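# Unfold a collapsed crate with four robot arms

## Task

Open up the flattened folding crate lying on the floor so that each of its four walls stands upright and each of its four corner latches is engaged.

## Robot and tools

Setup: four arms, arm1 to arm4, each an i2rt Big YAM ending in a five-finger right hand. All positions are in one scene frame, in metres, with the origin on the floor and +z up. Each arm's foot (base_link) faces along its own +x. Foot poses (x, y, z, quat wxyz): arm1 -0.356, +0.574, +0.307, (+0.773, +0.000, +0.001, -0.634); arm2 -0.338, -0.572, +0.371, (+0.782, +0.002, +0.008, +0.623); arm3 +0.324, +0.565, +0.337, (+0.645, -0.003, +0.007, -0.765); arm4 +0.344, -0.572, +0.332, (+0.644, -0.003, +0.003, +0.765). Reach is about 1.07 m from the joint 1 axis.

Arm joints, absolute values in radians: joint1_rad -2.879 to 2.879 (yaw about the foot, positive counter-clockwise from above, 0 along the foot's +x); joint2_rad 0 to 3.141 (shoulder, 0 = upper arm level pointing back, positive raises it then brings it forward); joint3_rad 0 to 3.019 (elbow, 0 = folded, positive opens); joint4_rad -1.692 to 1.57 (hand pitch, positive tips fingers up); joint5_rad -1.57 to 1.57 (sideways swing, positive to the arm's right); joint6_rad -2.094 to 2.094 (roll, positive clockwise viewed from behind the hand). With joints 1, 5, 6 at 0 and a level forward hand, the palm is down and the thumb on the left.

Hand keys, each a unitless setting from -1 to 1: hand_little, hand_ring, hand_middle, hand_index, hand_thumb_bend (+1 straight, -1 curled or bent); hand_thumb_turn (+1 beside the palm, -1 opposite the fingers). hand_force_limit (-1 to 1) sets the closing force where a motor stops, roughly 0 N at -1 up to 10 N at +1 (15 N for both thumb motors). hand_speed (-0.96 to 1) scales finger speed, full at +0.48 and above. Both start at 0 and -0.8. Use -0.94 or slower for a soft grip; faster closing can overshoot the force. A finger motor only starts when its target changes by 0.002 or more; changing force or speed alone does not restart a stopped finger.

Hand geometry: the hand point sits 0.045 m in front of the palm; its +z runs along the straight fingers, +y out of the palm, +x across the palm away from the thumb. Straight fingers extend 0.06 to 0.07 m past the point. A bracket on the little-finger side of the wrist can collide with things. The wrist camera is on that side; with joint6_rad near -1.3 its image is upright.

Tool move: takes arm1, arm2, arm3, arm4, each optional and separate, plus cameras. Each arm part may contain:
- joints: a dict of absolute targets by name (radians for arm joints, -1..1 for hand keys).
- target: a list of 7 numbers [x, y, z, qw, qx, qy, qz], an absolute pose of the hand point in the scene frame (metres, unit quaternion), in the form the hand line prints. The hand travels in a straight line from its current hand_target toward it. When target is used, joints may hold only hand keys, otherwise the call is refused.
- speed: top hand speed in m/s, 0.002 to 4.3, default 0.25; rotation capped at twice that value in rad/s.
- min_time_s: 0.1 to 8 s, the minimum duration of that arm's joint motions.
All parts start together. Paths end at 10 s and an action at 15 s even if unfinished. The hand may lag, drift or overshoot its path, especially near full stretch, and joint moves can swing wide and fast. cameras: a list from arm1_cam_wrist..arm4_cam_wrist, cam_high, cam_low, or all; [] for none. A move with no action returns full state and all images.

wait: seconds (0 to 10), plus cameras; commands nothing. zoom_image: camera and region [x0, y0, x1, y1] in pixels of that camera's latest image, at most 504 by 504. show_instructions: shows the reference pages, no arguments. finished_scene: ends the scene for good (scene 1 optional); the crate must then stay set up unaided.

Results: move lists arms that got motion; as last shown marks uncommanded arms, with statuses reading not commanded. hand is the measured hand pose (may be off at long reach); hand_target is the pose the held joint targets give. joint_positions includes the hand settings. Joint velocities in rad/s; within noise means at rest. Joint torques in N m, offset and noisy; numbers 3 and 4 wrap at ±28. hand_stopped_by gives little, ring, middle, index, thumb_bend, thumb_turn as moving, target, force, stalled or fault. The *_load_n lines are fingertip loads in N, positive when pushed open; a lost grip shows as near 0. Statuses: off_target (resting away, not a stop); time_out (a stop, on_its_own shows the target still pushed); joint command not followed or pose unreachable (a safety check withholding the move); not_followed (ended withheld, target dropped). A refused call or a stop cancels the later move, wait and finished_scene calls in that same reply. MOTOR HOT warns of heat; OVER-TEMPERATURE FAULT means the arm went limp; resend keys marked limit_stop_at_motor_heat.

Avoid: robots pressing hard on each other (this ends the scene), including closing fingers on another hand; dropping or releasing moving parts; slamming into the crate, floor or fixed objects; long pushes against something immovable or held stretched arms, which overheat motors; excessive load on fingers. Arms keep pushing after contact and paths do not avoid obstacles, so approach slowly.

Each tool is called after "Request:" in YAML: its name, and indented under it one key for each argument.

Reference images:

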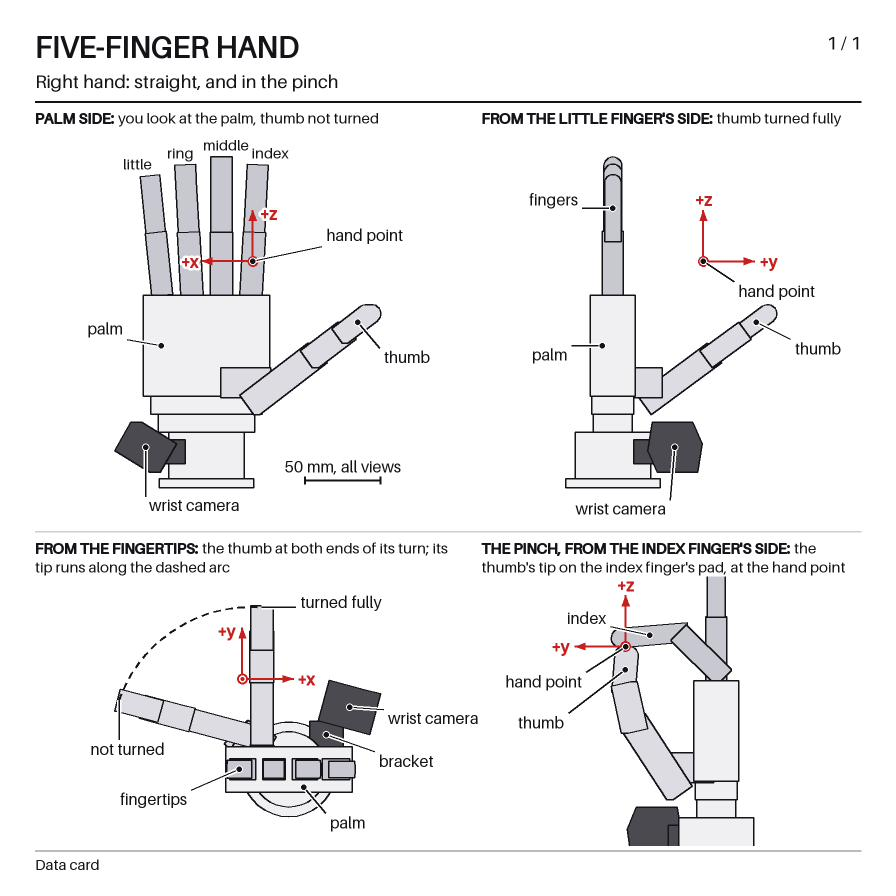

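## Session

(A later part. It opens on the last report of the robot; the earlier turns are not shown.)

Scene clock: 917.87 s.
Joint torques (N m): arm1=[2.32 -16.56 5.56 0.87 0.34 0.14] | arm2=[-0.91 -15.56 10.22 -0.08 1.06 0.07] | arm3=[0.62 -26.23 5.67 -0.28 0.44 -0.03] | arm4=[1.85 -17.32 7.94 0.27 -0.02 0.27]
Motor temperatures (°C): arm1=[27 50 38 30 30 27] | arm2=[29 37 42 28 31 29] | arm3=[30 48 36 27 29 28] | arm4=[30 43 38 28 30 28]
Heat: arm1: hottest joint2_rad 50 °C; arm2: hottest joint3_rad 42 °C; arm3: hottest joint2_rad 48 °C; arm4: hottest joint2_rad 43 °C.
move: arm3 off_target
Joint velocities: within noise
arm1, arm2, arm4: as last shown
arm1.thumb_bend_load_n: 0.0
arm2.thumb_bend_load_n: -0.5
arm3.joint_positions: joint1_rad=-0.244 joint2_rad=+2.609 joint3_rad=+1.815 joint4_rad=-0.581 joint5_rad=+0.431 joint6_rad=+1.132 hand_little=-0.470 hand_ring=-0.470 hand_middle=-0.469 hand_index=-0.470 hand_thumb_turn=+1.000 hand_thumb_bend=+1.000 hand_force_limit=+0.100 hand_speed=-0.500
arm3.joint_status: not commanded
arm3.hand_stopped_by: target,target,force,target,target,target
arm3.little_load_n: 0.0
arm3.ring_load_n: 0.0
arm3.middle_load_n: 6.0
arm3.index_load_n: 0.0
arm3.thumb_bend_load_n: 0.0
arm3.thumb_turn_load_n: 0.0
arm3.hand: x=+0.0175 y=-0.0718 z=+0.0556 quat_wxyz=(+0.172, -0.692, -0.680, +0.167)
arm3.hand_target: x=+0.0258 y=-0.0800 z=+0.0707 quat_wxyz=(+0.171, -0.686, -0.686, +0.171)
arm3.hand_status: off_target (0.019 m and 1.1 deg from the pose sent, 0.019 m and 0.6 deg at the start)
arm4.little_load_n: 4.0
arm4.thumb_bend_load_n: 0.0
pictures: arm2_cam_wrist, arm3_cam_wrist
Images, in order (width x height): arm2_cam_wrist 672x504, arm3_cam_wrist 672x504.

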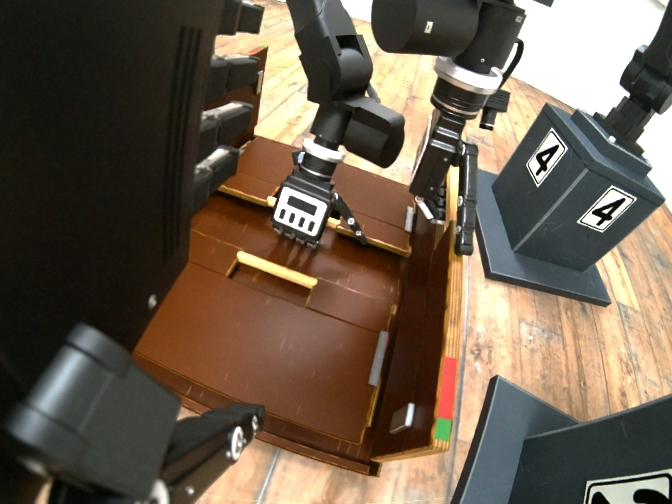

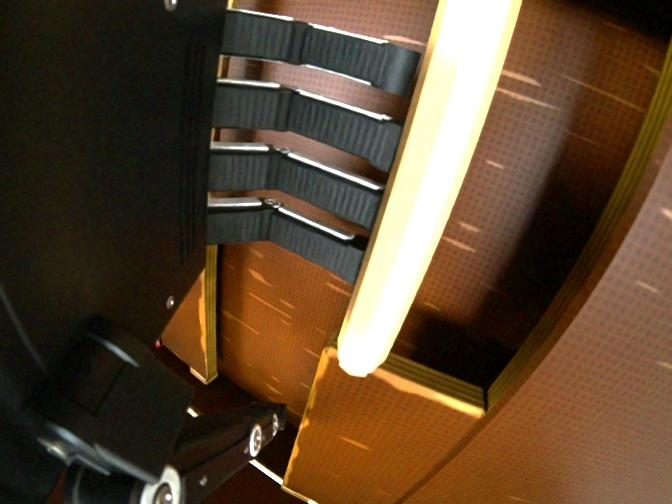

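Request:
move:
  arm3: {"target": [0.044, -0.08, 0.071, -0.17106, 0.6861, 0.6861, -0.17106], "speed": 0.04}
  cameras: ["arm3_cam_wrist", "arm2_cam_wrist"]

Request:
zoom_image:
  camera: "arm2_cam_wrist"
  region: [200, 120, 440, 300]

Scene clock: 921.90 s.
Joint torques (N m): arm1=[2.37 -16.5 5.55 0.85 0.34 0.14] | arm2=[-0.62 -15.21 10.24 0.01 1.08 0.08] | arm3=[1.49 -26.05 4.7 -0.17 0.1 -0.1] | arm4=[1.85 -17.38 7.95 0.28 -0.01 0.28]
Motor temperatures (°C): arm1=[27 49 38 30 30 27] | arm2=[29 37 42 28 31 29] | arm3=[30 48 36 27 29 28] | arm4=[30 43 38 28 30 28]
Heat: arm1: hottest joint2_rad 49 °C; arm2: hottest joint3_rad 42 °C; arm3: hottest joint2_rad 48 °C; arm4: hottest joint2_rad 43 °C.
move: arm3 off_target
Joint velocities: within noise
arm1, arm2, arm4: as last shown
arm2.thumb_bend_load_n: 0.0
arm3.joint_positions: joint1_rad=-0.237 joint2_rad=+2.598 joint3_rad=+1.798 joint4_rad=-0.581 joint5_rad=+0.444 joint6_rad=+1.168 hand_little=-0.470 hand_ring=-0.470 hand_middle=-0.469 hand_index=-0.470 hand_thumb_turn=+1.000 hand_thumb_bend=+1.000 hand_force_limit=+0.100 hand_speed=-0.500
arm3.joint_status: not commanded
arm3.hand_stopped_by: target,target,force,target,target,target
arm3.little_load_n: 0.0
arm3.ring_load_n: 0.5
arm3.middle_load_n: 6.5
arm3.index_load_n: 0.0
arm3.thumb_bend_load_n: 0.0
arm3.thumb_turn_load_n: 0.0
arm3.hand: x=+0.0210 y=-0.0705 z=+0.0582 quat_wxyz=(+0.176, -0.701, -0.670, +0.170)
arm3.hand_target: x=+0.0437 y=-0.0798 z=+0.0704 quat_wxyz=(+0.171, -0.686, -0.686, +0.171)
arm3.hand_status: off_target (0.028 m and 2.6 deg from the pose sent, 0.032 m and 1.1 deg at the start)
arm4.little_load_n: 3.5
pictures: arm2_cam_wrist, arm3_cam_wrist
Images, in order (width x height): arm2_cam_wrist 672x504, arm3_cam_wrist 672x504.

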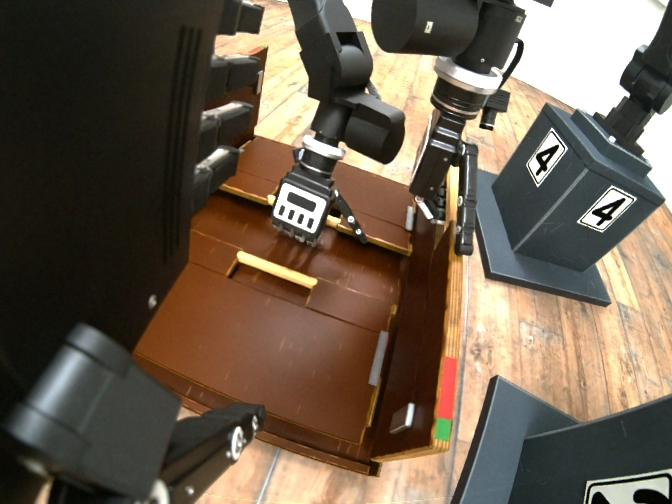

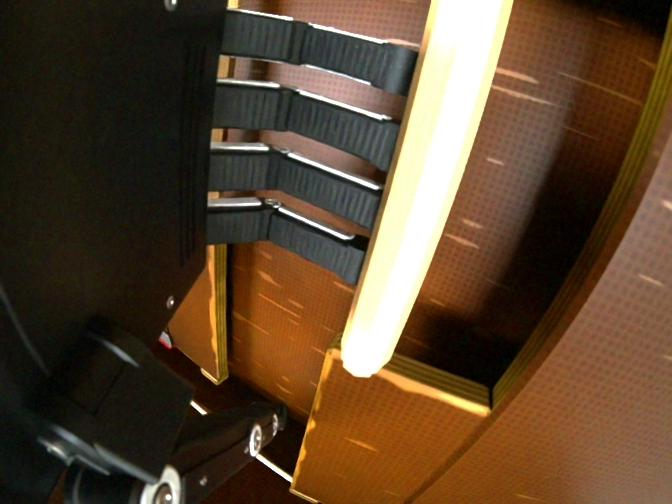

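Scaled by 2.100 from the camera's image (finer frame: 960x720).

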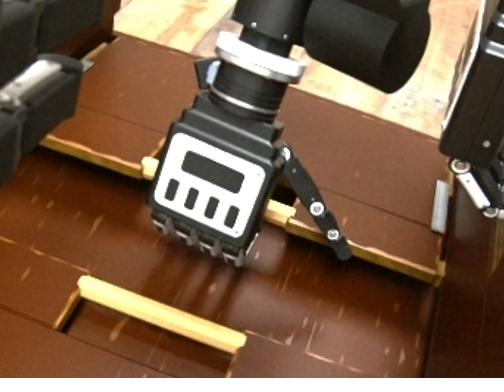

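Request:
move:
  arm3: {"target": [0.060, -0.082, 0.071, -0.17106, 0.6861, 0.6861, -0.17106], "speed": 0.04}
  cameras: ["arm3_cam_wrist", "cam_low"]

Request:
zoom_image:
  camera: "cam_low"
  region: [340, 280, 580, 460]

Scene clock: 930.87 s.
Joint torques (N m): arm1=[2.32 -16.44 5.56 0.85 0.33 0.14] | arm2=[-0.5 -15.91 10.25 -0.03 1.08 0.09] | arm3=[3.25 -26.29 4.18 -0.18 -0.22 -0.12] | arm4=[1.73 -17.32 7.95 0.27 -0.01 0.28]
Motor temperatures (°C): arm1=[27 48 38 30 30 27] | arm2=[29 37 42 28 31 29] | arm3=[30 50 36 27 29 28] | arm4=[30 43 38 28 30 28]
Heat: arm1: hottest joint2_rad 48 °C; arm2: hottest joint3_rad 42 °C; arm3: hottest joint2_rad 50 °C; arm4: hottest joint2_rad 43 °C.
move: arm3 off_target
Joint velocities: within noise
arm1, arm2, arm4: as last shown
arm2.middle_load_n: -0.5
arm3.joint_positions: joint1_rad=-0.232 joint2_rad=+2.593 joint3_rad=+1.787 joint4_rad=-0.577 joint5_rad=+0.456 joint6_rad=+1.194 hand_little=-0.470 hand_ring=-0.470 hand_middle=-0.469 hand_index=-0.470 hand_thumb_turn=+1.000 hand_thumb_bend=+1.000 hand_force_limit=+0.100 hand_speed=-0.500
arm3.joint_status: not commanded
arm3.hand_stopped_by: target,target,force,target,target,target
arm3.little_load_n: 0.0
arm3.ring_load_n: 1.5
arm3.middle_load_n: 7.5
arm3.index_load_n: 0.0
arm3.thumb_bend_load_n: 0.0
arm3.thumb_turn_load_n: 0.0
arm3.hand: x=+0.0218 y=-0.0704 z=+0.0595 quat_wxyz=(+0.179, -0.707, -0.661, +0.174)
arm3.hand_target: x=+0.0591 y=-0.0814 z=+0.0699 quat_wxyz=(+0.171, -0.686, -0.686, +0.171)
arm3.hand_status: off_target (0.042 m and 3.9 deg from the pose sent, 0.043 m and 2.6 deg at the start)
arm4.little_load_n: 4.0
arm4.thumb_bend_load_n: 0.5
Images, in order (width x height): arm3_cam_wrist 672x504, cam_low 896x504.

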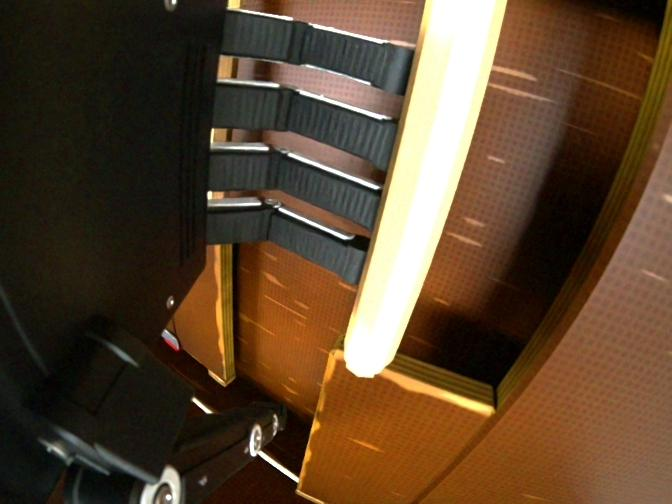

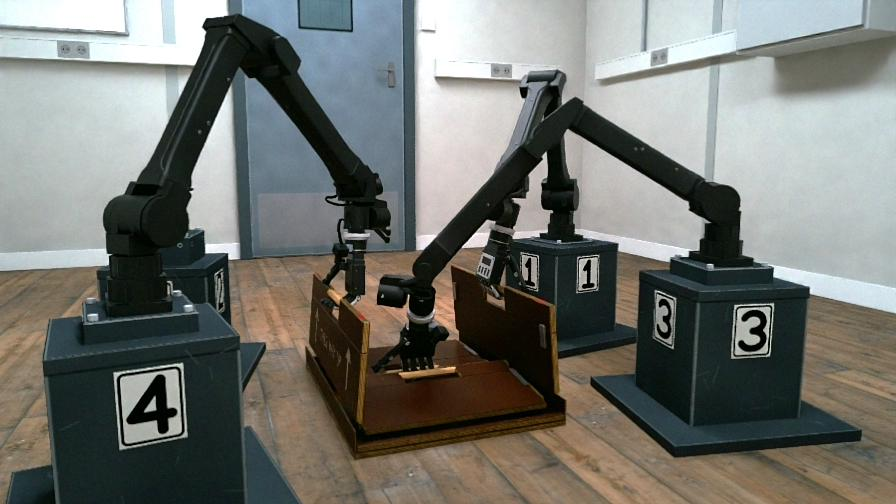

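Scaled by 2.100 from the camera's image (finer frame: 1280x720).

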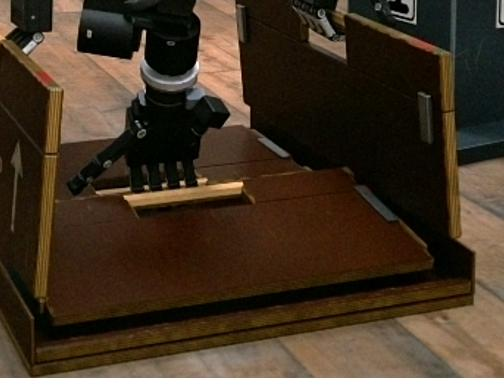

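Request:
move:
  arm3: {"target": [0.045, -0.082, 0.073, -0.17106, 0.6861, 0.6861, -0.17106], "speed": 0.04, "joints": {"hand_little": 0.0, "hand_ring": 0.0, "hand_index": 0.0}}
  cameras: ["arm3_cam_wrist", "cam_low"]

Request:
zoom_image:
  camera: "cam_low"
  region: [340, 280, 580, 460]

Scene clock: 942.13 s.
Joint torques (N m): arm1=[2.32 -16.56 5.56 0.84 0.34 0.14] | arm2=[-0.44 -15.38 10.35 -0.1 1.04 0.09] | arm3=[1.79 -25.7 5.93 -0.47 -0.37 -0.36] | arm4=[1.73 -17.44 7.97 0.29 -0.01 0.28]
Motor temperatures (°C): arm1=[27 48 38 30 30 27] | arm2=[29 37 42 28 31 29] | arm3=[30 51 35 27 29 28] | arm4=[30 43 38 28 30 28]
Heat: arm1: hottest joint2_rad 48 °C; arm2: hottest joint3_rad 42 °C; arm3: hottest joint2_rad 51 °C; arm4: hottest joint2_rad 43 °C.
move: arm3 off_target
Joint velocities: within noise
arm1, arm2, arm4: as last shown
arm2.middle_load_n: 0.0
arm3.joint_positions: joint1_rad=-0.232 joint2_rad=+2.593 joint3_rad=+1.787 joint4_rad=-0.577 joint5_rad=+0.456 joint6_rad=+1.193 hand_little=+0.000 hand_ring=+0.000 hand_middle=-0.469 hand_index=+0.000 hand_thumb_turn=+1.000 hand_thumb_bend=+1.000 hand_force_limit=+0.100 hand_speed=-0.500
arm3.joint_status: all done
arm3.hand_stopped_by: target,target,force,target,target,target
arm3.little_load_n: 0.0
arm3.ring_load_n: 0.0
arm3.middle_load_n: 8.0
arm3.index_load_n: 0.0
arm3.thumb_bend_load_n: 0.0
arm3.thumb_turn_load_n: 0.0
arm3.hand: x=+0.0218 y=-0.0703 z=+0.0595 quat_wxyz=(+0.179, -0.707, -0.662, +0.174)
arm3.hand_target: x=+0.0448 y=-0.0818 z=+0.0724 quat_wxyz=(+0.171, -0.686, -0.686, +0.171)
arm3.hand_status: off_target (0.029 m and 3.8 deg from the pose sent, 0.029 m and 3.9 deg at the start)
arm4.thumb_bend_load_n: 0.0
Images, in order (width x height): arm3_cam_wrist 672x504, cam_low 896x504.

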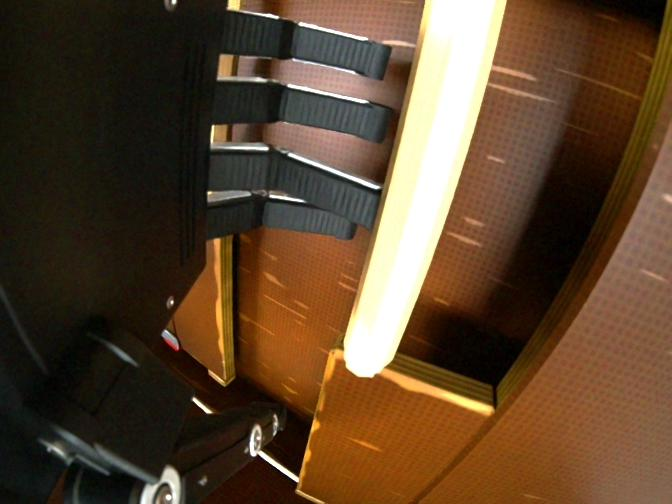

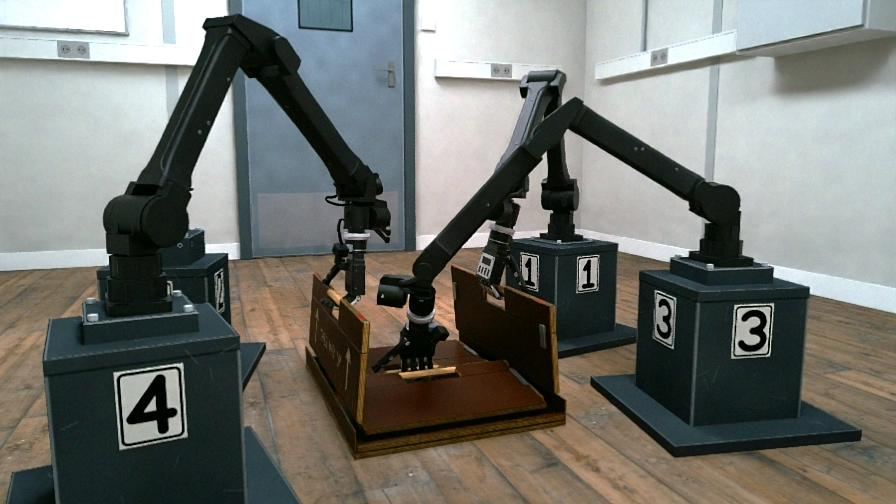

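Scaled by 2.100 from the camera's image (finer frame: 1280x720).

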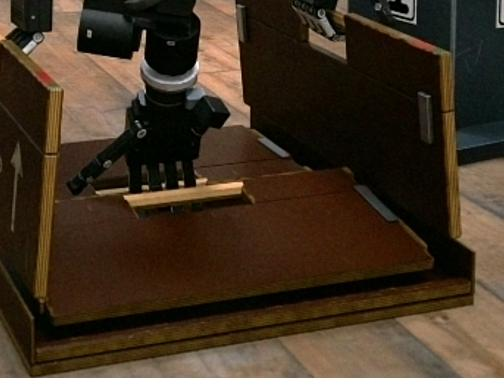

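Request:
move:
  arm3: {"target": [0.065, -0.082, 0.073, -0.17106, 0.6861, 0.6861, -0.17106], "speed": 0.04}
  cameras: ["arm3_cam_wrist", "cam_low"]

Request:
zoom_image:
  camera: "cam_low"
  region: [340, 280, 580, 460]

Scene clock: 946.43 s.
Joint torques (N m): arm1=[2.32 -16.56 5.56 0.87 0.34 0.14] | arm2=[-0.32 -14.86 10.32 -0.09 1.06 0.1] | arm3=[3.49 -26.4 4.07 -0.42 -0.31 -0.21] | arm4=[1.79 -17.32 7.94 0.27 -0.01 0.28]
Motor temperatures (°C): arm1=[27 47 38 30 30 27] | arm2=[29 37 42 28 31 29] | arm3=[30 51 35 27 29 28] | arm4=[30 43 38 28 30 28]
Heat: arm1: hottest joint2_rad 47 °C; arm2: hottest joint3_rad 42 °C; arm3: hottest joint2_rad 51 °C; arm4: hottest joint2_rad 43 °C.
move: arm3 off_target
Joint velocities: within noise
arm1, arm2, arm4: as last shown
arm3.joint_positions: joint1_rad=-0.231 joint2_rad=+2.589 joint3_rad=+1.781 joint4_rad=-0.574 joint5_rad=+0.459 joint6_rad=+1.210 hand_little=+0.000 hand_ring=+0.000 hand_middle=-0.469 hand_index=+0.000 hand_thumb_turn=+1.000 hand_thumb_bend=+1.000 hand_force_limit=+0.100 hand_speed=-0.500
arm3.joint_status: not commanded
arm3.hand_stopped_by: target,target,force,target,target,target
arm3.little_load_n: 0.0
arm3.ring_load_n: 0.0
arm3.middle_load_n: 10.0
arm3.index_load_n: 0.0
arm3.thumb_bend_load_n: 0.0
arm3.thumb_turn_load_n: 0.0
arm3.hand: x=+0.0219 y=-0.0702 z=+0.0605 quat_wxyz=(+0.179, -0.712, -0.656, +0.176)
arm3.hand_target: x=+0.0636 y=-0.0813 z=+0.0717 quat_wxyz=(+0.171, -0.686, -0.686, +0.171)
arm3.hand_status: off_target (0.046 m and 4.7 deg from the pose sent, 0.047 m and 3.8 deg at the start)
arm4.thumb_turn_load_n: -2.5
Images, in order (width x height): arm3_cam_wrist 672x504, cam_low 896x504.

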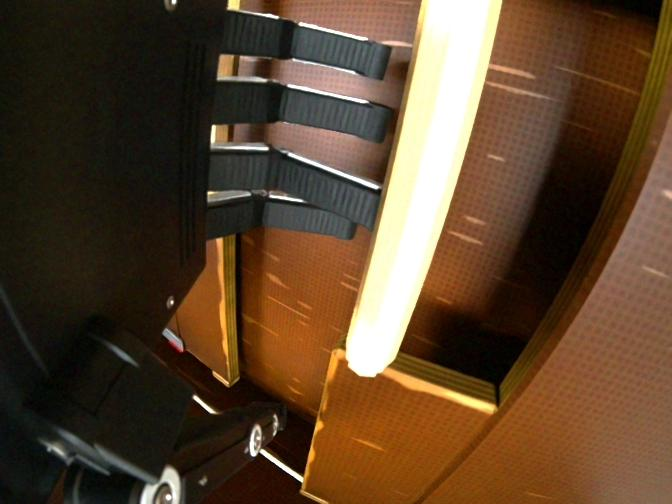

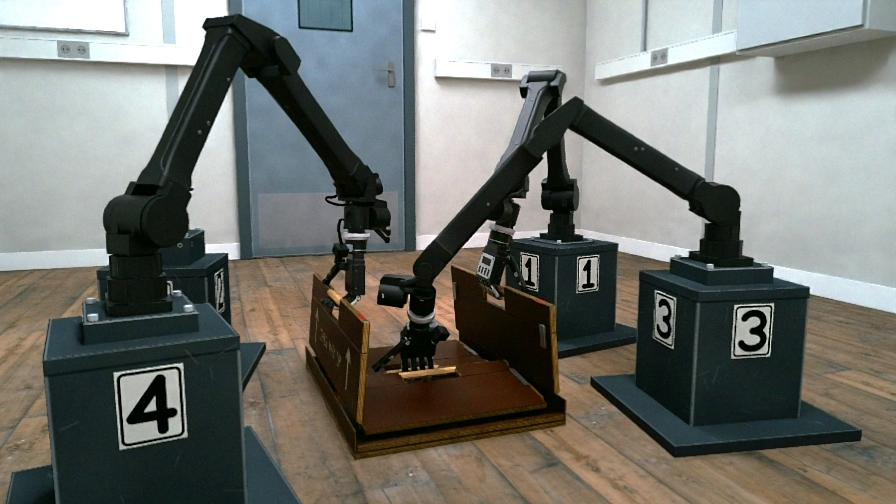

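Scaled by 2.100 from the camera's image (finer frame: 1280x720).

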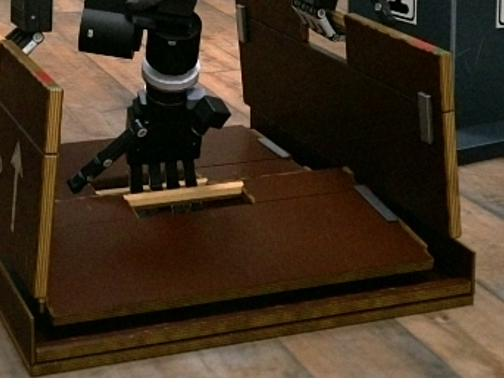

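Request:
move:
  arm3: {"target": [0.03, -0.082, 0.05, -0.17106, 0.6861, 0.6861, -0.17106], "speed": 0.04}
  cameras: ["arm3_cam_wrist", "cam_low"]

Request:
zoom_image:
  camera: "cam_low"
  region: [340, 280, 580, 460]

Scene clock: 956.40 s.
Joint torques (N m): arm1=[2.26 -16.5 5.56 0.85 0.34 0.14] | arm2=[-0.67 -15.38 10.26 -0.18 1.04 0.07] | arm3=[0.97 -23.24 7.98 -0.03 -0.32 -0.19] | arm4=[1.73 -17.44 7.97 0.29 -0.01 0.28]
Motor temperatures (°C): arm1=[27 47 38 30 30 27] | arm2=[29 37 42 28 31 29] | arm3=[30 52 35 27 29 28] | arm4=[30 43 38 28 30 28]
Heat: arm1: hottest joint2_rad 47 °C; arm2: hottest joint3_rad 42 °C; arm3: hottest joint2_rad 52 °C; arm4: hottest joint2_rad 43 °C.
move: arm3 off_target
Joint velocities: within noise
arm1.joint_positions: joint1_rad=+0.604 joint2_rad=+1.908 joint3_rad=+1.173 joint4_rad=-0.651 joint5_rad=+0.223 joint6_rad=+0.779 hand_little=-0.299 hand_ring=-0.300 hand_middle=-0.300 hand_index=-0.300 hand_thumb_turn=+1.000 hand_thumb_bend=+1.000 hand_force_limit=+0.000 hand_speed=-0.500
arm1.joint_status: not commanded
arm1.hand_stopped_by: target,target,target,target,target,target
arm1.little_load_n: 0.5
arm1.ring_load_n: 0.5
arm1.middle_load_n: 0.0
arm1.index_load_n: 0.0
arm1.thumb_bend_load_n: 0.0
arm1.thumb_turn_load_n: 0.0
arm1.hand: x=+0.0335 y=+0.2230 z=+0.2389 quat_wxyz=(+0.014, +0.001, -0.990, +0.143)
arm1.hand_target: x=+0.0448 y=+0.2251 z=+0.2528 quat_wxyz=(+0.000, +0.000, -0.988, +0.156)
arm1.hand_status: not commanded
arm2, arm4: as last shown
arm3.joint_positions: joint1_rad=-0.234 joint2_rad=+2.617 joint3_rad=+1.809 joint4_rad=-0.569 joint5_rad=+0.450 joint6_rad=+1.156 hand_little=+0.000 hand_ring=+0.000 hand_middle=-0.469 hand_index=+0.000 hand_thumb_turn=+1.000 hand_thumb_bend=+1.000 hand_force_limit=+0.100 hand_speed=-0.500
arm3.joint_status: not commanded
arm3.hand_stopped_by: target,target,force,target,target,target
arm3.little_load_n: 0.0
arm3.ring_load_n: 0.0
arm3.middle_load_n: 7.0
arm3.index_load_n: 0.0
arm3.thumb_bend_load_n: 0.0
arm3.thumb_turn_load_n: 0.0
arm3.hand: x=+0.0207 y=-0.0715 z=+0.0498 quat_wxyz=(+0.178, -0.696, -0.674, +0.172)
arm3.hand_target: x=+0.0302 y=-0.0816 z=+0.0500 quat_wxyz=(+0.171, -0.686, -0.686, +0.171)
arm3.hand_status: off_target (0.014 m and 2.0 deg from the pose sent, 0.018 m and 4.7 deg at the start)
arm4.little_load_n: 3.5
arm4.thumb_turn_load_n: -3.0
Images, in order (width x height): arm3_cam_wrist 672x504, cam_low 896x504.

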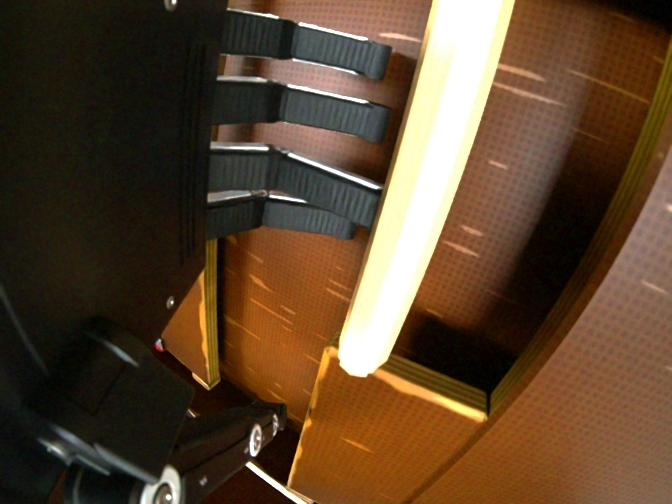

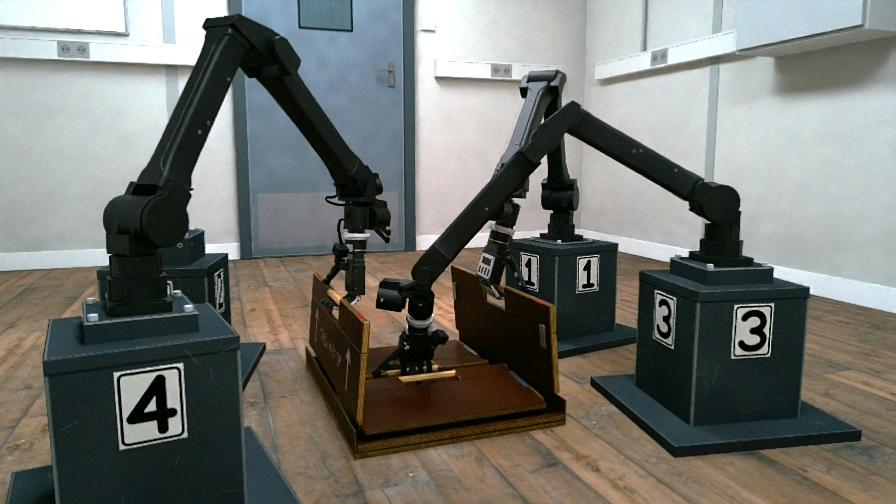

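Scaled by 2.100 from the camera's image (finer frame: 1280x720).

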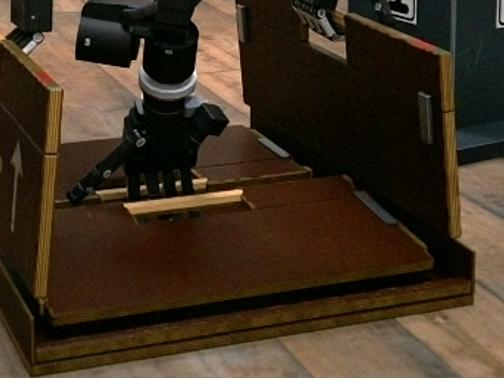

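Request:
move:
  arm3: {"target": [0.022, -0.082, 0.025, -0.17106, 0.6861, 0.6861, -0.17106], "speed": 0.04}
  cameras: ["arm3_cam_wrist", "cam_low"]

Request:
zoom_image:
  camera: "cam_low"
  region: [340, 280, 580, 460]

Scene clock: 961.43 s.
Joint torques (N m): arm1=[2.32 -16.56 5.56 0.87 0.34 0.14] | arm2=[-0.38 -15.56 10.24 -0.05 1.05 0.11] | arm3=[-0.09 -20.01 9.4 0.69 -0.4 0.2] | arm4=[1.73 -17.44 7.97 0.28 -0.01 0.28]
Motor temperatures (°C): arm1=[27 47 38 30 30 27] | arm2=[29 37 42 28 31 29] | arm3=[30 52 35 27 29 28] | arm4=[30 43 38 28 30 28]
Heat: arm1: hottest joint2_rad 47 °C; arm2: hottest joint3_rad 42 °C; arm3: hottest joint2_rad 52 °C; arm4: hottest joint2_rad 43 °C.
move: arm3 off_target
Joint velocities: within noise
arm1: as last shown
arm1.ring_load_n: 0.0
arm1.middle_load_n: 0.5
arm2.joint_positions: joint1_rad=+0.396 joint2_rad=+1.948 joint3_rad=+1.099 joint4_rad=-0.487 joint5_rad=+1.254 joint6_rad=-0.029 hand_little=+1.000 hand_ring=+1.000 hand_middle=+1.000 hand_index=+1.000 hand_thumb_turn=+1.000 hand_thumb_bend=+1.000 hand_force_limit=+0.000 hand_speed=-0.800
arm2.joint_status: not commanded
arm2.hand_stopped_by: target,target,target,target,target,target
arm2.little_load_n: 0.0
arm2.ring_load_n: 0.0
arm2.middle_load_n: 0.0
arm2.index_load_n: 0.0
arm2.thumb_bend_load_n: 0.0
arm2.thumb_turn_load_n: 0.5
arm2.hand: x=-0.2422 y=-0.0934 z=+0.3656 quat_wxyz=(-0.133, +0.812, +0.013, +0.568)
arm2.hand_target: x=-0.2401 y=-0.0785 z=+0.3702 quat_wxyz=(-0.141, +0.812, -0.002, +0.566)
arm2.hand_status: not commanded
arm3.joint_positions: joint1_rad=-0.239 joint2_rad=+2.631 joint3_rad=+1.831 joint4_rad=-0.569 joint5_rad=+0.449 joint6_rad=+1.113 hand_little=+0.000 hand_ring=+0.000 hand_middle=-0.469 hand_index=-0.001 hand_thumb_turn=+1.000 hand_thumb_bend=+1.000 hand_force_limit=+0.100 hand_speed=-0.500
arm3.joint_status: not commanded
arm3.hand_stopped_by: target,target,force,target,target,target
arm3.little_load_n: 0.0
arm3.ring_load_n: 0.0
arm3.middle_load_n: 7.0
arm3.index_load_n: -10.0
arm3.thumb_bend_load_n: 0.0
arm3.thumb_turn_load_n: 0.0
arm3.hand: x=+0.0165 y=-0.0732 z=+0.0466 quat_wxyz=(+0.181, -0.684, -0.686, +0.171)
arm3.hand_target: x=+0.0225 y=-0.0806 z=+0.0259 quat_wxyz=(+0.171, -0.686, -0.686, +0.171)
arm3.hand_status: off_target (0.024 m and 1.1 deg from the pose sent, 0.027 m and 2.1 deg at the start)
arm4.joint_positions: joint1_rad=+0.565 joint2_rad=+2.102 joint3_rad=+1.406 joint4_rad=-0.915 joint5_rad=+0.002 joint6_rad=+0.701 hand_little=-0.299 hand_ring=-0.300 hand_middle=-0.300 hand_index=-0.300 hand_thumb_turn=+1.000 hand_thumb_bend=+1.000 hand_force_limit=+0.200 hand_speed=-0.500
arm4.joint_status: not commanded
arm4.hand_stopped_by: target,target,target,target,target,target
arm4.little_load_n: 3.5
arm4.ring_load_n: 1.5
arm4.middle_load_n: 0.0
arm4.index_load_n: 0.0
arm4.thumb_bend_load_n: 0.0
arm4.thumb_turn_load_n: -3.0
arm4.hand: x=-0.0558 y=-0.2222 z=+0.2389 quat_wxyz=(+0.019, +1.000, +0.017, +0.015)
arm4.hand_target: x=-0.0698 y=-0.2152 z=+0.2601 quat_wxyz=(+0.001, +1.000, +0.000, -0.001)
arm4.hand_status: not commanded
Images, in order (width x height): arm3_cam_wrist 672x504, cam_low 896x504.

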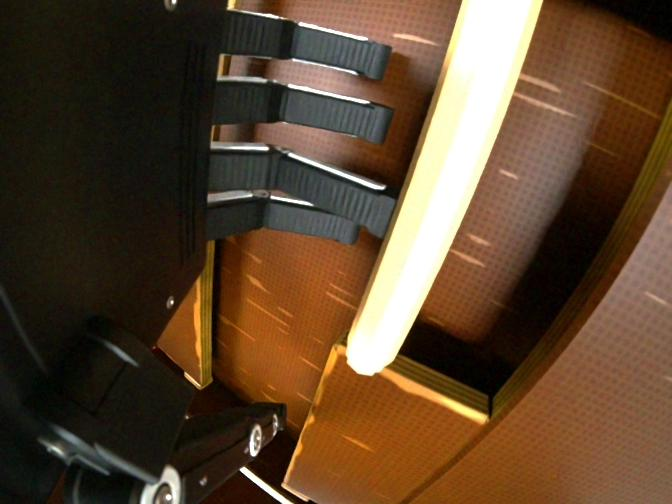

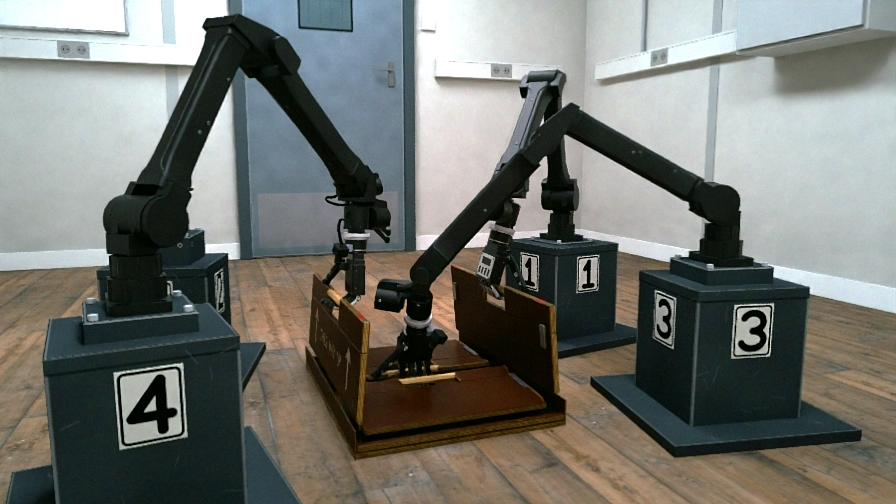

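Scaled by 2.100 from the camera's image (finer frame: 1280x720).

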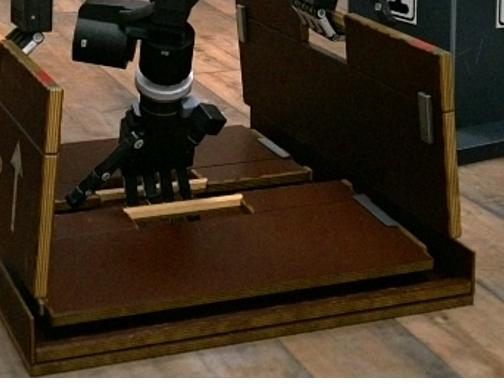

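Request:
move:
  arm3: {"target": [0.018, -0.082, 0.045, -0.17106, 0.6861, 0.6861, -0.17106], "speed": 0.06, "joints": {"hand_little": -0.47, "hand_ring": -0.47, "hand_index": -0.47}}

Request:
move:
  arm3: {"target": [0.010, -0.082, 0.022, -0.17106, 0.6861, 0.6861, -0.17106], "speed": 0.04}
  cameras: ["arm3_cam_wrist", "cam_low"]

Request:
zoom_image:
  camera: "cam_low"
  region: [340, 280, 580, 460]

Scene clock: 970.13 s.
Joint torques (N m): arm1=[2.32 -16.56 5.56 0.85 0.34 0.13] | arm2=[-0.73 -15.56 10.36 -0.02 1.04 0.08] | arm3=[-0.15 -25.05 7.31 -0.47 -0.22 -0.06] | arm4=[1.85 -17.38 7.95 0.28 -0.01 0.28]
Motor temperatures (°C): arm1=[27 47 38 30 30 27] | arm2=[29 37 42 28 31 29] | arm3=[30 52 35 27 29 28] | arm4=[30 43 38 28 30 28]
Heat: arm1: hottest joint2_rad 47 °C; arm2: hottest joint3_rad 42 °C; arm3: hottest joint2_rad 52 °C; arm4: hottest joint2_rad 43 °C.
move: arm3 off_target
Joint velocities: within noise
arm1, arm2, arm4: as last shown
arm1.middle_load_n: 0.0
arm2.little_load_n: 0.5
arm2.thumb_turn_load_n: 0.0
arm3.joint_positions: joint1_rad=-0.244 joint2_rad=+2.657 joint3_rad=+1.844 joint4_rad=-0.556 joint5_rad=+0.444 joint6_rad=+1.126 hand_little=-0.470 hand_ring=-0.470 hand_middle=-0.469 hand_index=-0.470 hand_thumb_turn=+1.000 hand_thumb_bend=+1.000 hand_force_limit=+0.100 hand_speed=-0.500
arm3.joint_status: all done
arm3.hand_stopped_by: target,target,force,target,target,target
arm3.little_load_n: 0.0
arm3.ring_load_n: 0.0
arm3.middle_load_n: 3.5
arm3.index_load_n: 0.5
arm3.thumb_bend_load_n: -0.5
arm3.thumb_turn_load_n: 0.0
arm3.hand: x=+0.0140 y=-0.0721 z=+0.0337 quat_wxyz=(+0.178, -0.690, -0.681, +0.171)
arm3.hand_target: x=+0.0179 y=-0.0818 z=+0.0449 quat_wxyz=(+0.171, -0.686, -0.686, +0.171)
arm3.hand_status: off_target (0.016 m and 1.1 deg from the pose sent, 0.009 m and 1.1 deg at the start)
arm4.ring_load_n: 1.0
pictures: none

Scene clock: 971.27 s.
Joint torques (N m): arm1=[2.32 -16.56 5.56 0.85 0.34 0.14] | arm2=[-0.85 -15.33 10.29 -0.16 1.06 0.1] | arm3=[-0.91 -21.89 8.64 0.2 0.16 -0.05] | arm4=[1.79 -17.38 7.97 0.27 -0.02 0.28]
Motor temperatures (°C): arm1=[27 47 38 30 30 27] | arm2=[29 37 42 28 31 29] | arm3=[30 52 35 27 29 28] | arm4=[30 43 38 28 30 28]
Heat: arm1: hottest joint2_rad 47 °C; arm2: hottest joint3_rad 42 °C; arm3: hottest joint2_rad 52 °C; arm4: hottest joint2_rad 43 °C.
move: arm3 done
Joint velocities: within noise
arm1, arm2, arm4: as last shown
arm1.middle_load_n: 0.5
arm2.little_load_n: 0.0
arm3.joint_positions: joint1_rad=-0.245 joint2_rad=+2.673 joint3_rad=+1.871 joint4_rad=-0.556 joint5_rad=+0.433 joint6_rad=+1.115 hand_little=-0.470 hand_ring=-0.470 hand_middle=-0.469 hand_index=-0.470 hand_thumb_turn=+1.000 hand_thumb_bend=+1.000 hand_force_limit=+0.100 hand_speed=-0.500
arm3.joint_status: not commanded
arm3.hand_stopped_by: target,target,force,target,target,target
arm3.little_load_n: 0.0
arm3.ring_load_n: 0.5
arm3.middle_load_n: 0.0
arm3.index_load_n: 0.0
arm3.thumb_bend_load_n: 0.0
arm3.thumb_turn_load_n: 0.0
arm3.hand: x=+0.0124 y=-0.0793 z=+0.0309 quat_wxyz=(+0.172, -0.688, -0.684, +0.173)
arm3.hand_target: x=+0.0102 y=-0.0818 z=+0.0223 quat_wxyz=(+0.171, -0.686, -0.686, +0.171)
arm3.hand_status: done (0.010 m and 0.4 deg from the pose sent, 0.016 m and 1.1 deg at the start)
arm4.little_load_n: 4.0
arm4.middle_load_n: 0.5
Images, in order (width x height): arm3_cam_wrist 672x504, cam_low 896x504.

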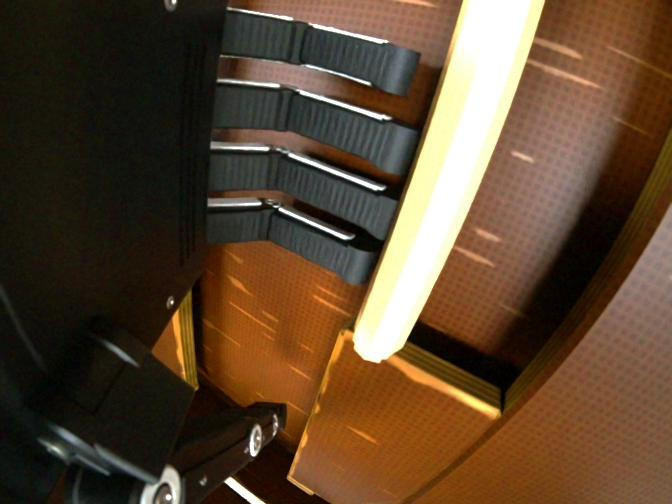

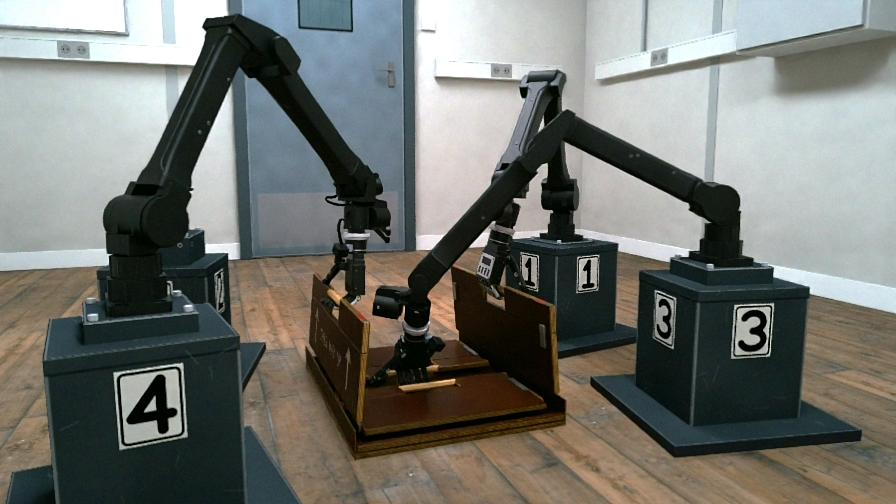

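Scaled by 2.100 from the camera's image (finer frame: 1280x720).

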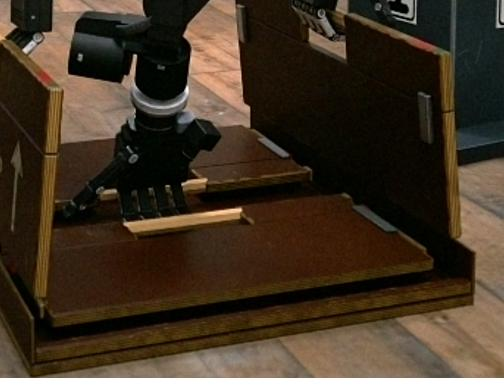

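Request:
move:
  cameras: ["arm2_cam_wrist","arm3_cam_wrist","cam_low"]

Scene clock: 990.00 s.
Joint torques (N m): arm1=[2.32 -16.56 5.53 0.84 0.34 0.13] | arm2=[-0.62 -15.15 10.37 -0.13 1.06 0.1] | arm3=[-0.32 -22.24 8.69 0.23 0.18 -0.05] | arm4=[1.79 -17.38 7.95 0.27 -0.01 0.28]
Motor temperatures (°C): arm1=[27 46 38 30 30 27] | arm2=[29 37 42 28 31 29] | arm3=[30 52 36 27 29 28] | arm4=[30 43 38 28 30 28]
Heat: arm1: hottest joint2_rad 46 °C; arm2: hottest joint3_rad 42 °C; arm3: hottest joint2_rad 52 °C; arm4: hottest joint2_rad 43 °C.
Joint velocities: within noise
arm1.joint_positions: joint1_rad=+0.604 joint2_rad=+1.908 joint3_rad=+1.173 joint4_rad=-0.651 joint5_rad=+0.223 joint6_rad=+0.779 hand_little=-0.299 hand_ring=-0.300 hand_middle=-0.300 hand_index=-0.300 hand_thumb_turn=+1.000 hand_thumb_bend=+1.000 hand_force_limit=+0.000 hand_speed=-0.500
arm1.joint_status: not commanded
arm1.hand_stopped_by: target,target,target,target,target,target
arm1.little_load_n: 0.5
arm1.ring_load_n: 0.0
arm1.middle_load_n: 0.0
arm1.index_load_n: 0.0
arm1.thumb_bend_load_n: 0.0
arm1.thumb_turn_load_n: 0.0
arm1.hand: x=+0.0335 y=+0.2230 z=+0.2389 quat_wxyz=(+0.014, +0.001, -0.990, +0.143) (m; scene frame)
arm1.hand_target: x=+0.0448 y=+0.2251 z=+0.2528 quat_wxyz=(+0.000, +0.000, -0.988, +0.156) (m; scene frame)
arm1.hand_status: not commanded
arm2.joint_positions: joint1_rad=+0.396 joint2_rad=+1.948 joint3_rad=+1.099 joint4_rad=-0.487 joint5_rad=+1.254 joint6_rad=-0.029 hand_little=+1.000 hand_ring=+1.000 hand_middle=+1.000 hand_index=+1.000 hand_thumb_turn=+1.000 hand_thumb_bend=+1.000 hand_force_limit=+0.000 hand_speed=-0.800
arm2.joint_status: not commanded
arm2.hand_stopped_by: target,target,target,target,target,target
arm2.little_load_n: 0.0
arm2.ring_load_n: 0.0
arm2.middle_load_n: 0.0
arm2.index_load_n: 0.0
arm2.thumb_bend_load_n: 0.0
arm2.thumb_turn_load_n: 0.0
arm2.hand: x=-0.2422 y=-0.0934 z=+0.3656 quat_wxyz=(-0.133, +0.812, +0.013, +0.568) (m; scene frame)
arm2.hand_target: x=-0.2401 y=-0.0785 z=+0.3702 quat_wxyz=(-0.141, +0.812, -0.002, +0.566) (m; scene frame)
arm2.hand_status: not commanded
arm3.joint_positions: joint1_rad=-0.245 joint2_rad=+2.673 joint3_rad=+1.871 joint4_rad=-0.556 joint5_rad=+0.433 joint6_rad=+1.115 hand_little=-0.470 hand_ring=-0.470 hand_middle=-0.469 hand_index=-0.470 hand_thumb_turn=+1.000 hand_thumb_bend=+1.000 hand_force_limit=+0.100 hand_speed=-0.500
arm3.joint_status: not commanded
arm3.hand_stopped_by: target,target,force,target,target,target
arm3.little_load_n: 0.0
arm3.ring_load_n: 0.0
arm3.middle_load_n: 0.0
arm3.index_load_n: 0.5
arm3.thumb_bend_load_n: 0.0
arm3.thumb_turn_load_n: 0.0
arm3.hand: x=+0.0124 y=-0.0793 z=+0.0309 quat_wxyz=(+0.172, -0.688, -0.684, +0.173) (m; scene frame)
arm3.hand_target: x=+0.0102 y=-0.0818 z=+0.0223 quat_wxyz=(+0.171, -0.686, -0.686, +0.171) (m; scene frame)
arm3.hand_status: done (0.010 m and 0.4 deg from the pose sent, 0.016 m and 1.1 deg at the start)
arm4.joint_positions: joint1_rad=+0.565 joint2_rad=+2.102 joint3_rad=+1.406 joint4_rad=-0.915 joint5_rad=+0.002 joint6_rad=+0.701 hand_little=-0.299 hand_ring=-0.300 hand_middle=-0.300 hand_index=-0.300 hand_thumb_turn=+1.000 hand_thumb_bend=+1.000 hand_force_limit=+0.200 hand_speed=-0.500
arm4.joint_status: not commanded
arm4.hand_stopped_by: target,target,target,target,target,target
arm4.little_load_n: 3.5
arm4.ring_load_n: 1.0
arm4.middle_load_n: 0.0
arm4.index_load_n: 0.0
arm4.thumb_bend_load_n: 0.0
arm4.thumb_turn_load_n: -3.0
arm4.hand: x=-0.0558 y=-0.2222 z=+0.2389 quat_wxyz=(+0.019, +1.000, +0.017, +0.015) (m; scene frame)
arm4.hand_target: x=-0.0698 y=-0.2152 z=+0.2601 quat_wxyz=(+0.001, +1.000, +0.000, -0.001) (m; scene frame)
arm4.hand_status: not commanded
pictures: arm2_cam_wrist, arm3_cam_wrist, cam_low
Images, in order (width x height): arm2_cam_wrist 672x504, arm3_cam_wrist 672x504, cam_low 896x504.

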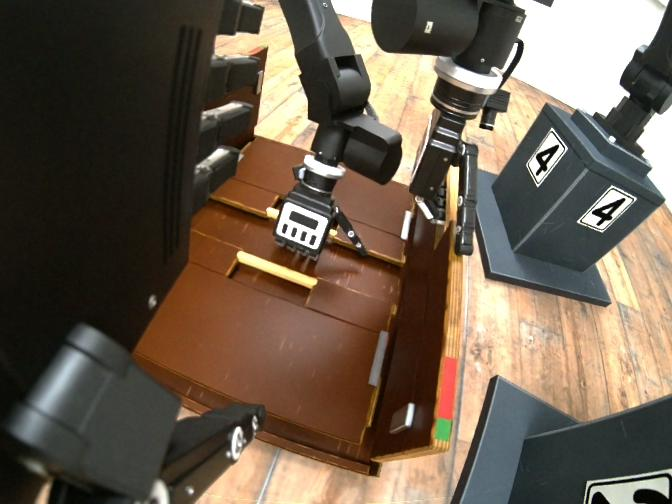

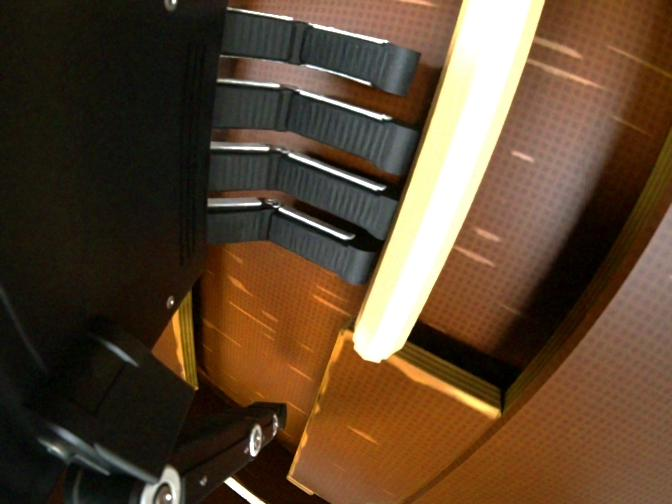

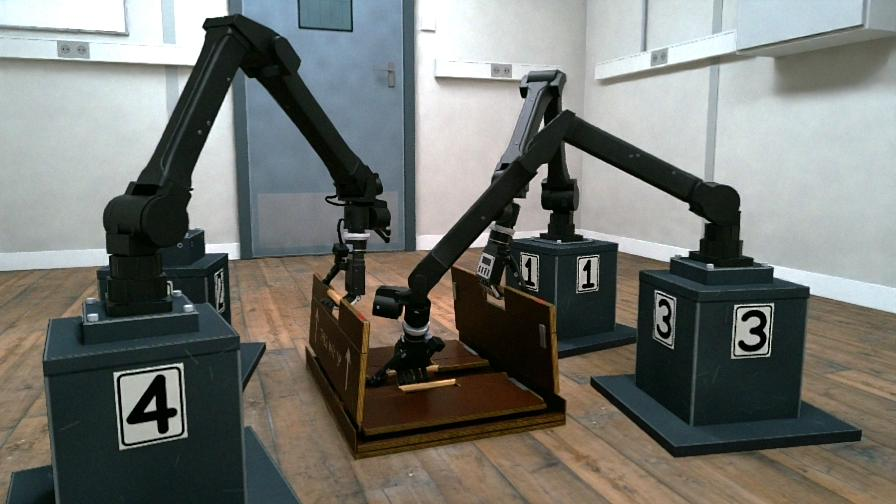

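Request:
move:
  arm3: {"target": [0.006, -0.084, 0.013, -0.17106, 0.6861, 0.6861, -0.17106], "speed": 0.06}
  cameras: ["arm3_cam_wrist","cam_low"]

Request:
zoom_image:
  camera: "cam_low"
  region: [340, 280, 580, 460]

Scene clock: 994.27 s.
Joint torques (N m): arm1=[2.32 -16.5 5.55 0.84 0.34 0.14] | arm2=[-0.5 -15.27 10.28 -0.17 1.06 0.1] | arm3=[-0.91 -22.01 8.65 0.12 0.18 -0.05] | arm4=[1.79 -17.38 7.94 0.28 -0.02 0.28]
Motor temperatures (°C): arm1=[27 46 38 30 30 27] | arm2=[29 37 42 28 31 29] | arm3=[30 52 36 27 29 28] | arm4=[30 44 38 28 30 28]
Heat: arm1: hottest joint2_rad 46 °C; arm2: hottest joint3_rad 42 °C; arm3: hottest joint2_rad 52 °C; arm4: hottest joint2_rad 44 °C.
move: arm3 off_target
Joint velocities: within noise
arm1, arm2, arm4: as last shown
arm3.joint_positions: joint1_rad=-0.245 joint2_rad=+2.698 joint3_rad=+1.900 joint4_rad=-0.556 joint5_rad=+0.432 joint6_rad=+1.111 hand_little=-0.470 hand_ring=-0.470 hand_middle=-0.469 hand_index=-0.470 hand_thumb_turn=+1.000 hand_thumb_bend=+1.000 hand_force_limit=+0.100 hand_speed=-0.500
arm3.joint_status: not commanded
arm3.hand_stopped_by: target,target,force,target,target,target
arm3.little_load_n: 0.0
arm3.ring_load_n: 0.0
arm3.middle_load_n: 0.0
arm3.index_load_n: -0.5
arm3.thumb_bend_load_n: 0.0
arm3.thumb_turn_load_n: 0.0
arm3.hand: x=+0.0107 y=-0.0839 z=+0.0232 quat_wxyz=(+0.171, -0.686, -0.685, +0.175)
arm3.hand_target: x=+0.0062 y=-0.0838 z=+0.0133 quat_wxyz=(+0.171, -0.686, -0.686, +0.171)
arm3.hand_status: off_target (0.011 m and 0.4 deg from the pose sent, 0.020 m and 0.4 deg at the start)
Images, in order (width x height): arm3_cam_wrist 672x504, cam_low 896x504.

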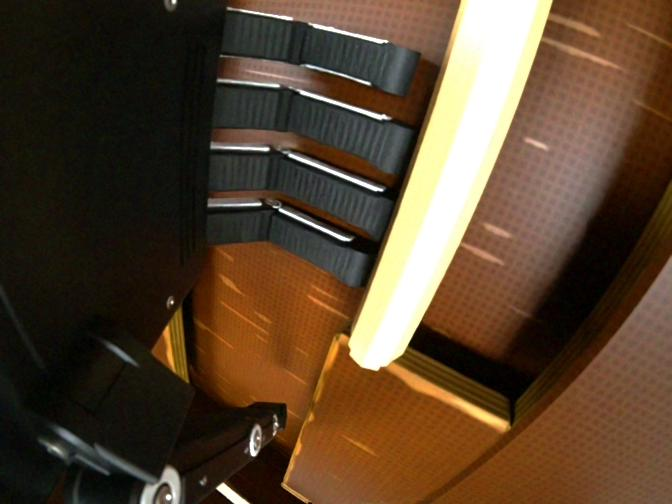

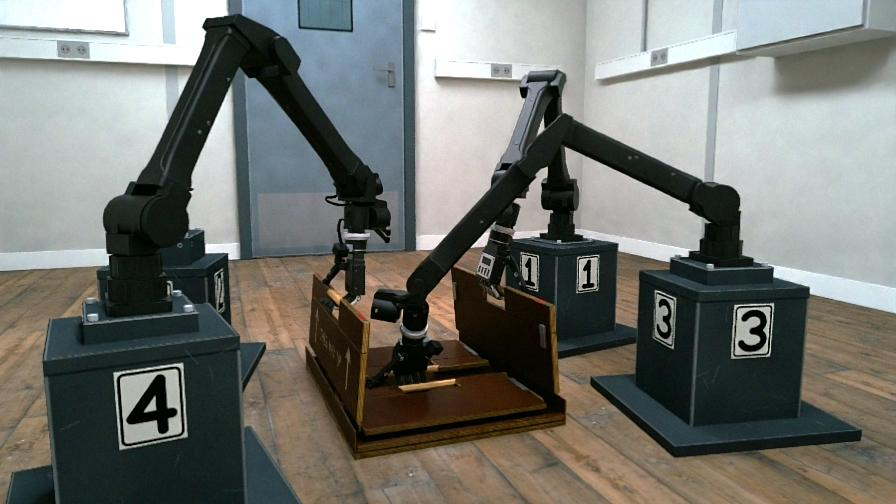

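Scaled by 2.100 from the camera's image (finer frame: 1280x720).

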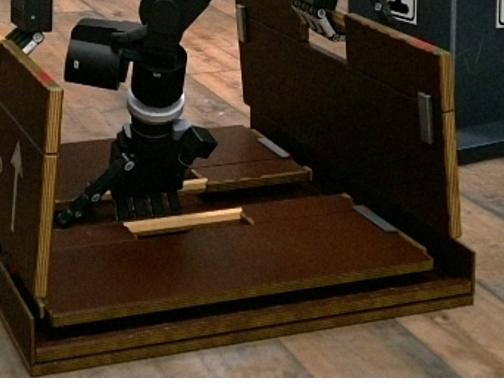

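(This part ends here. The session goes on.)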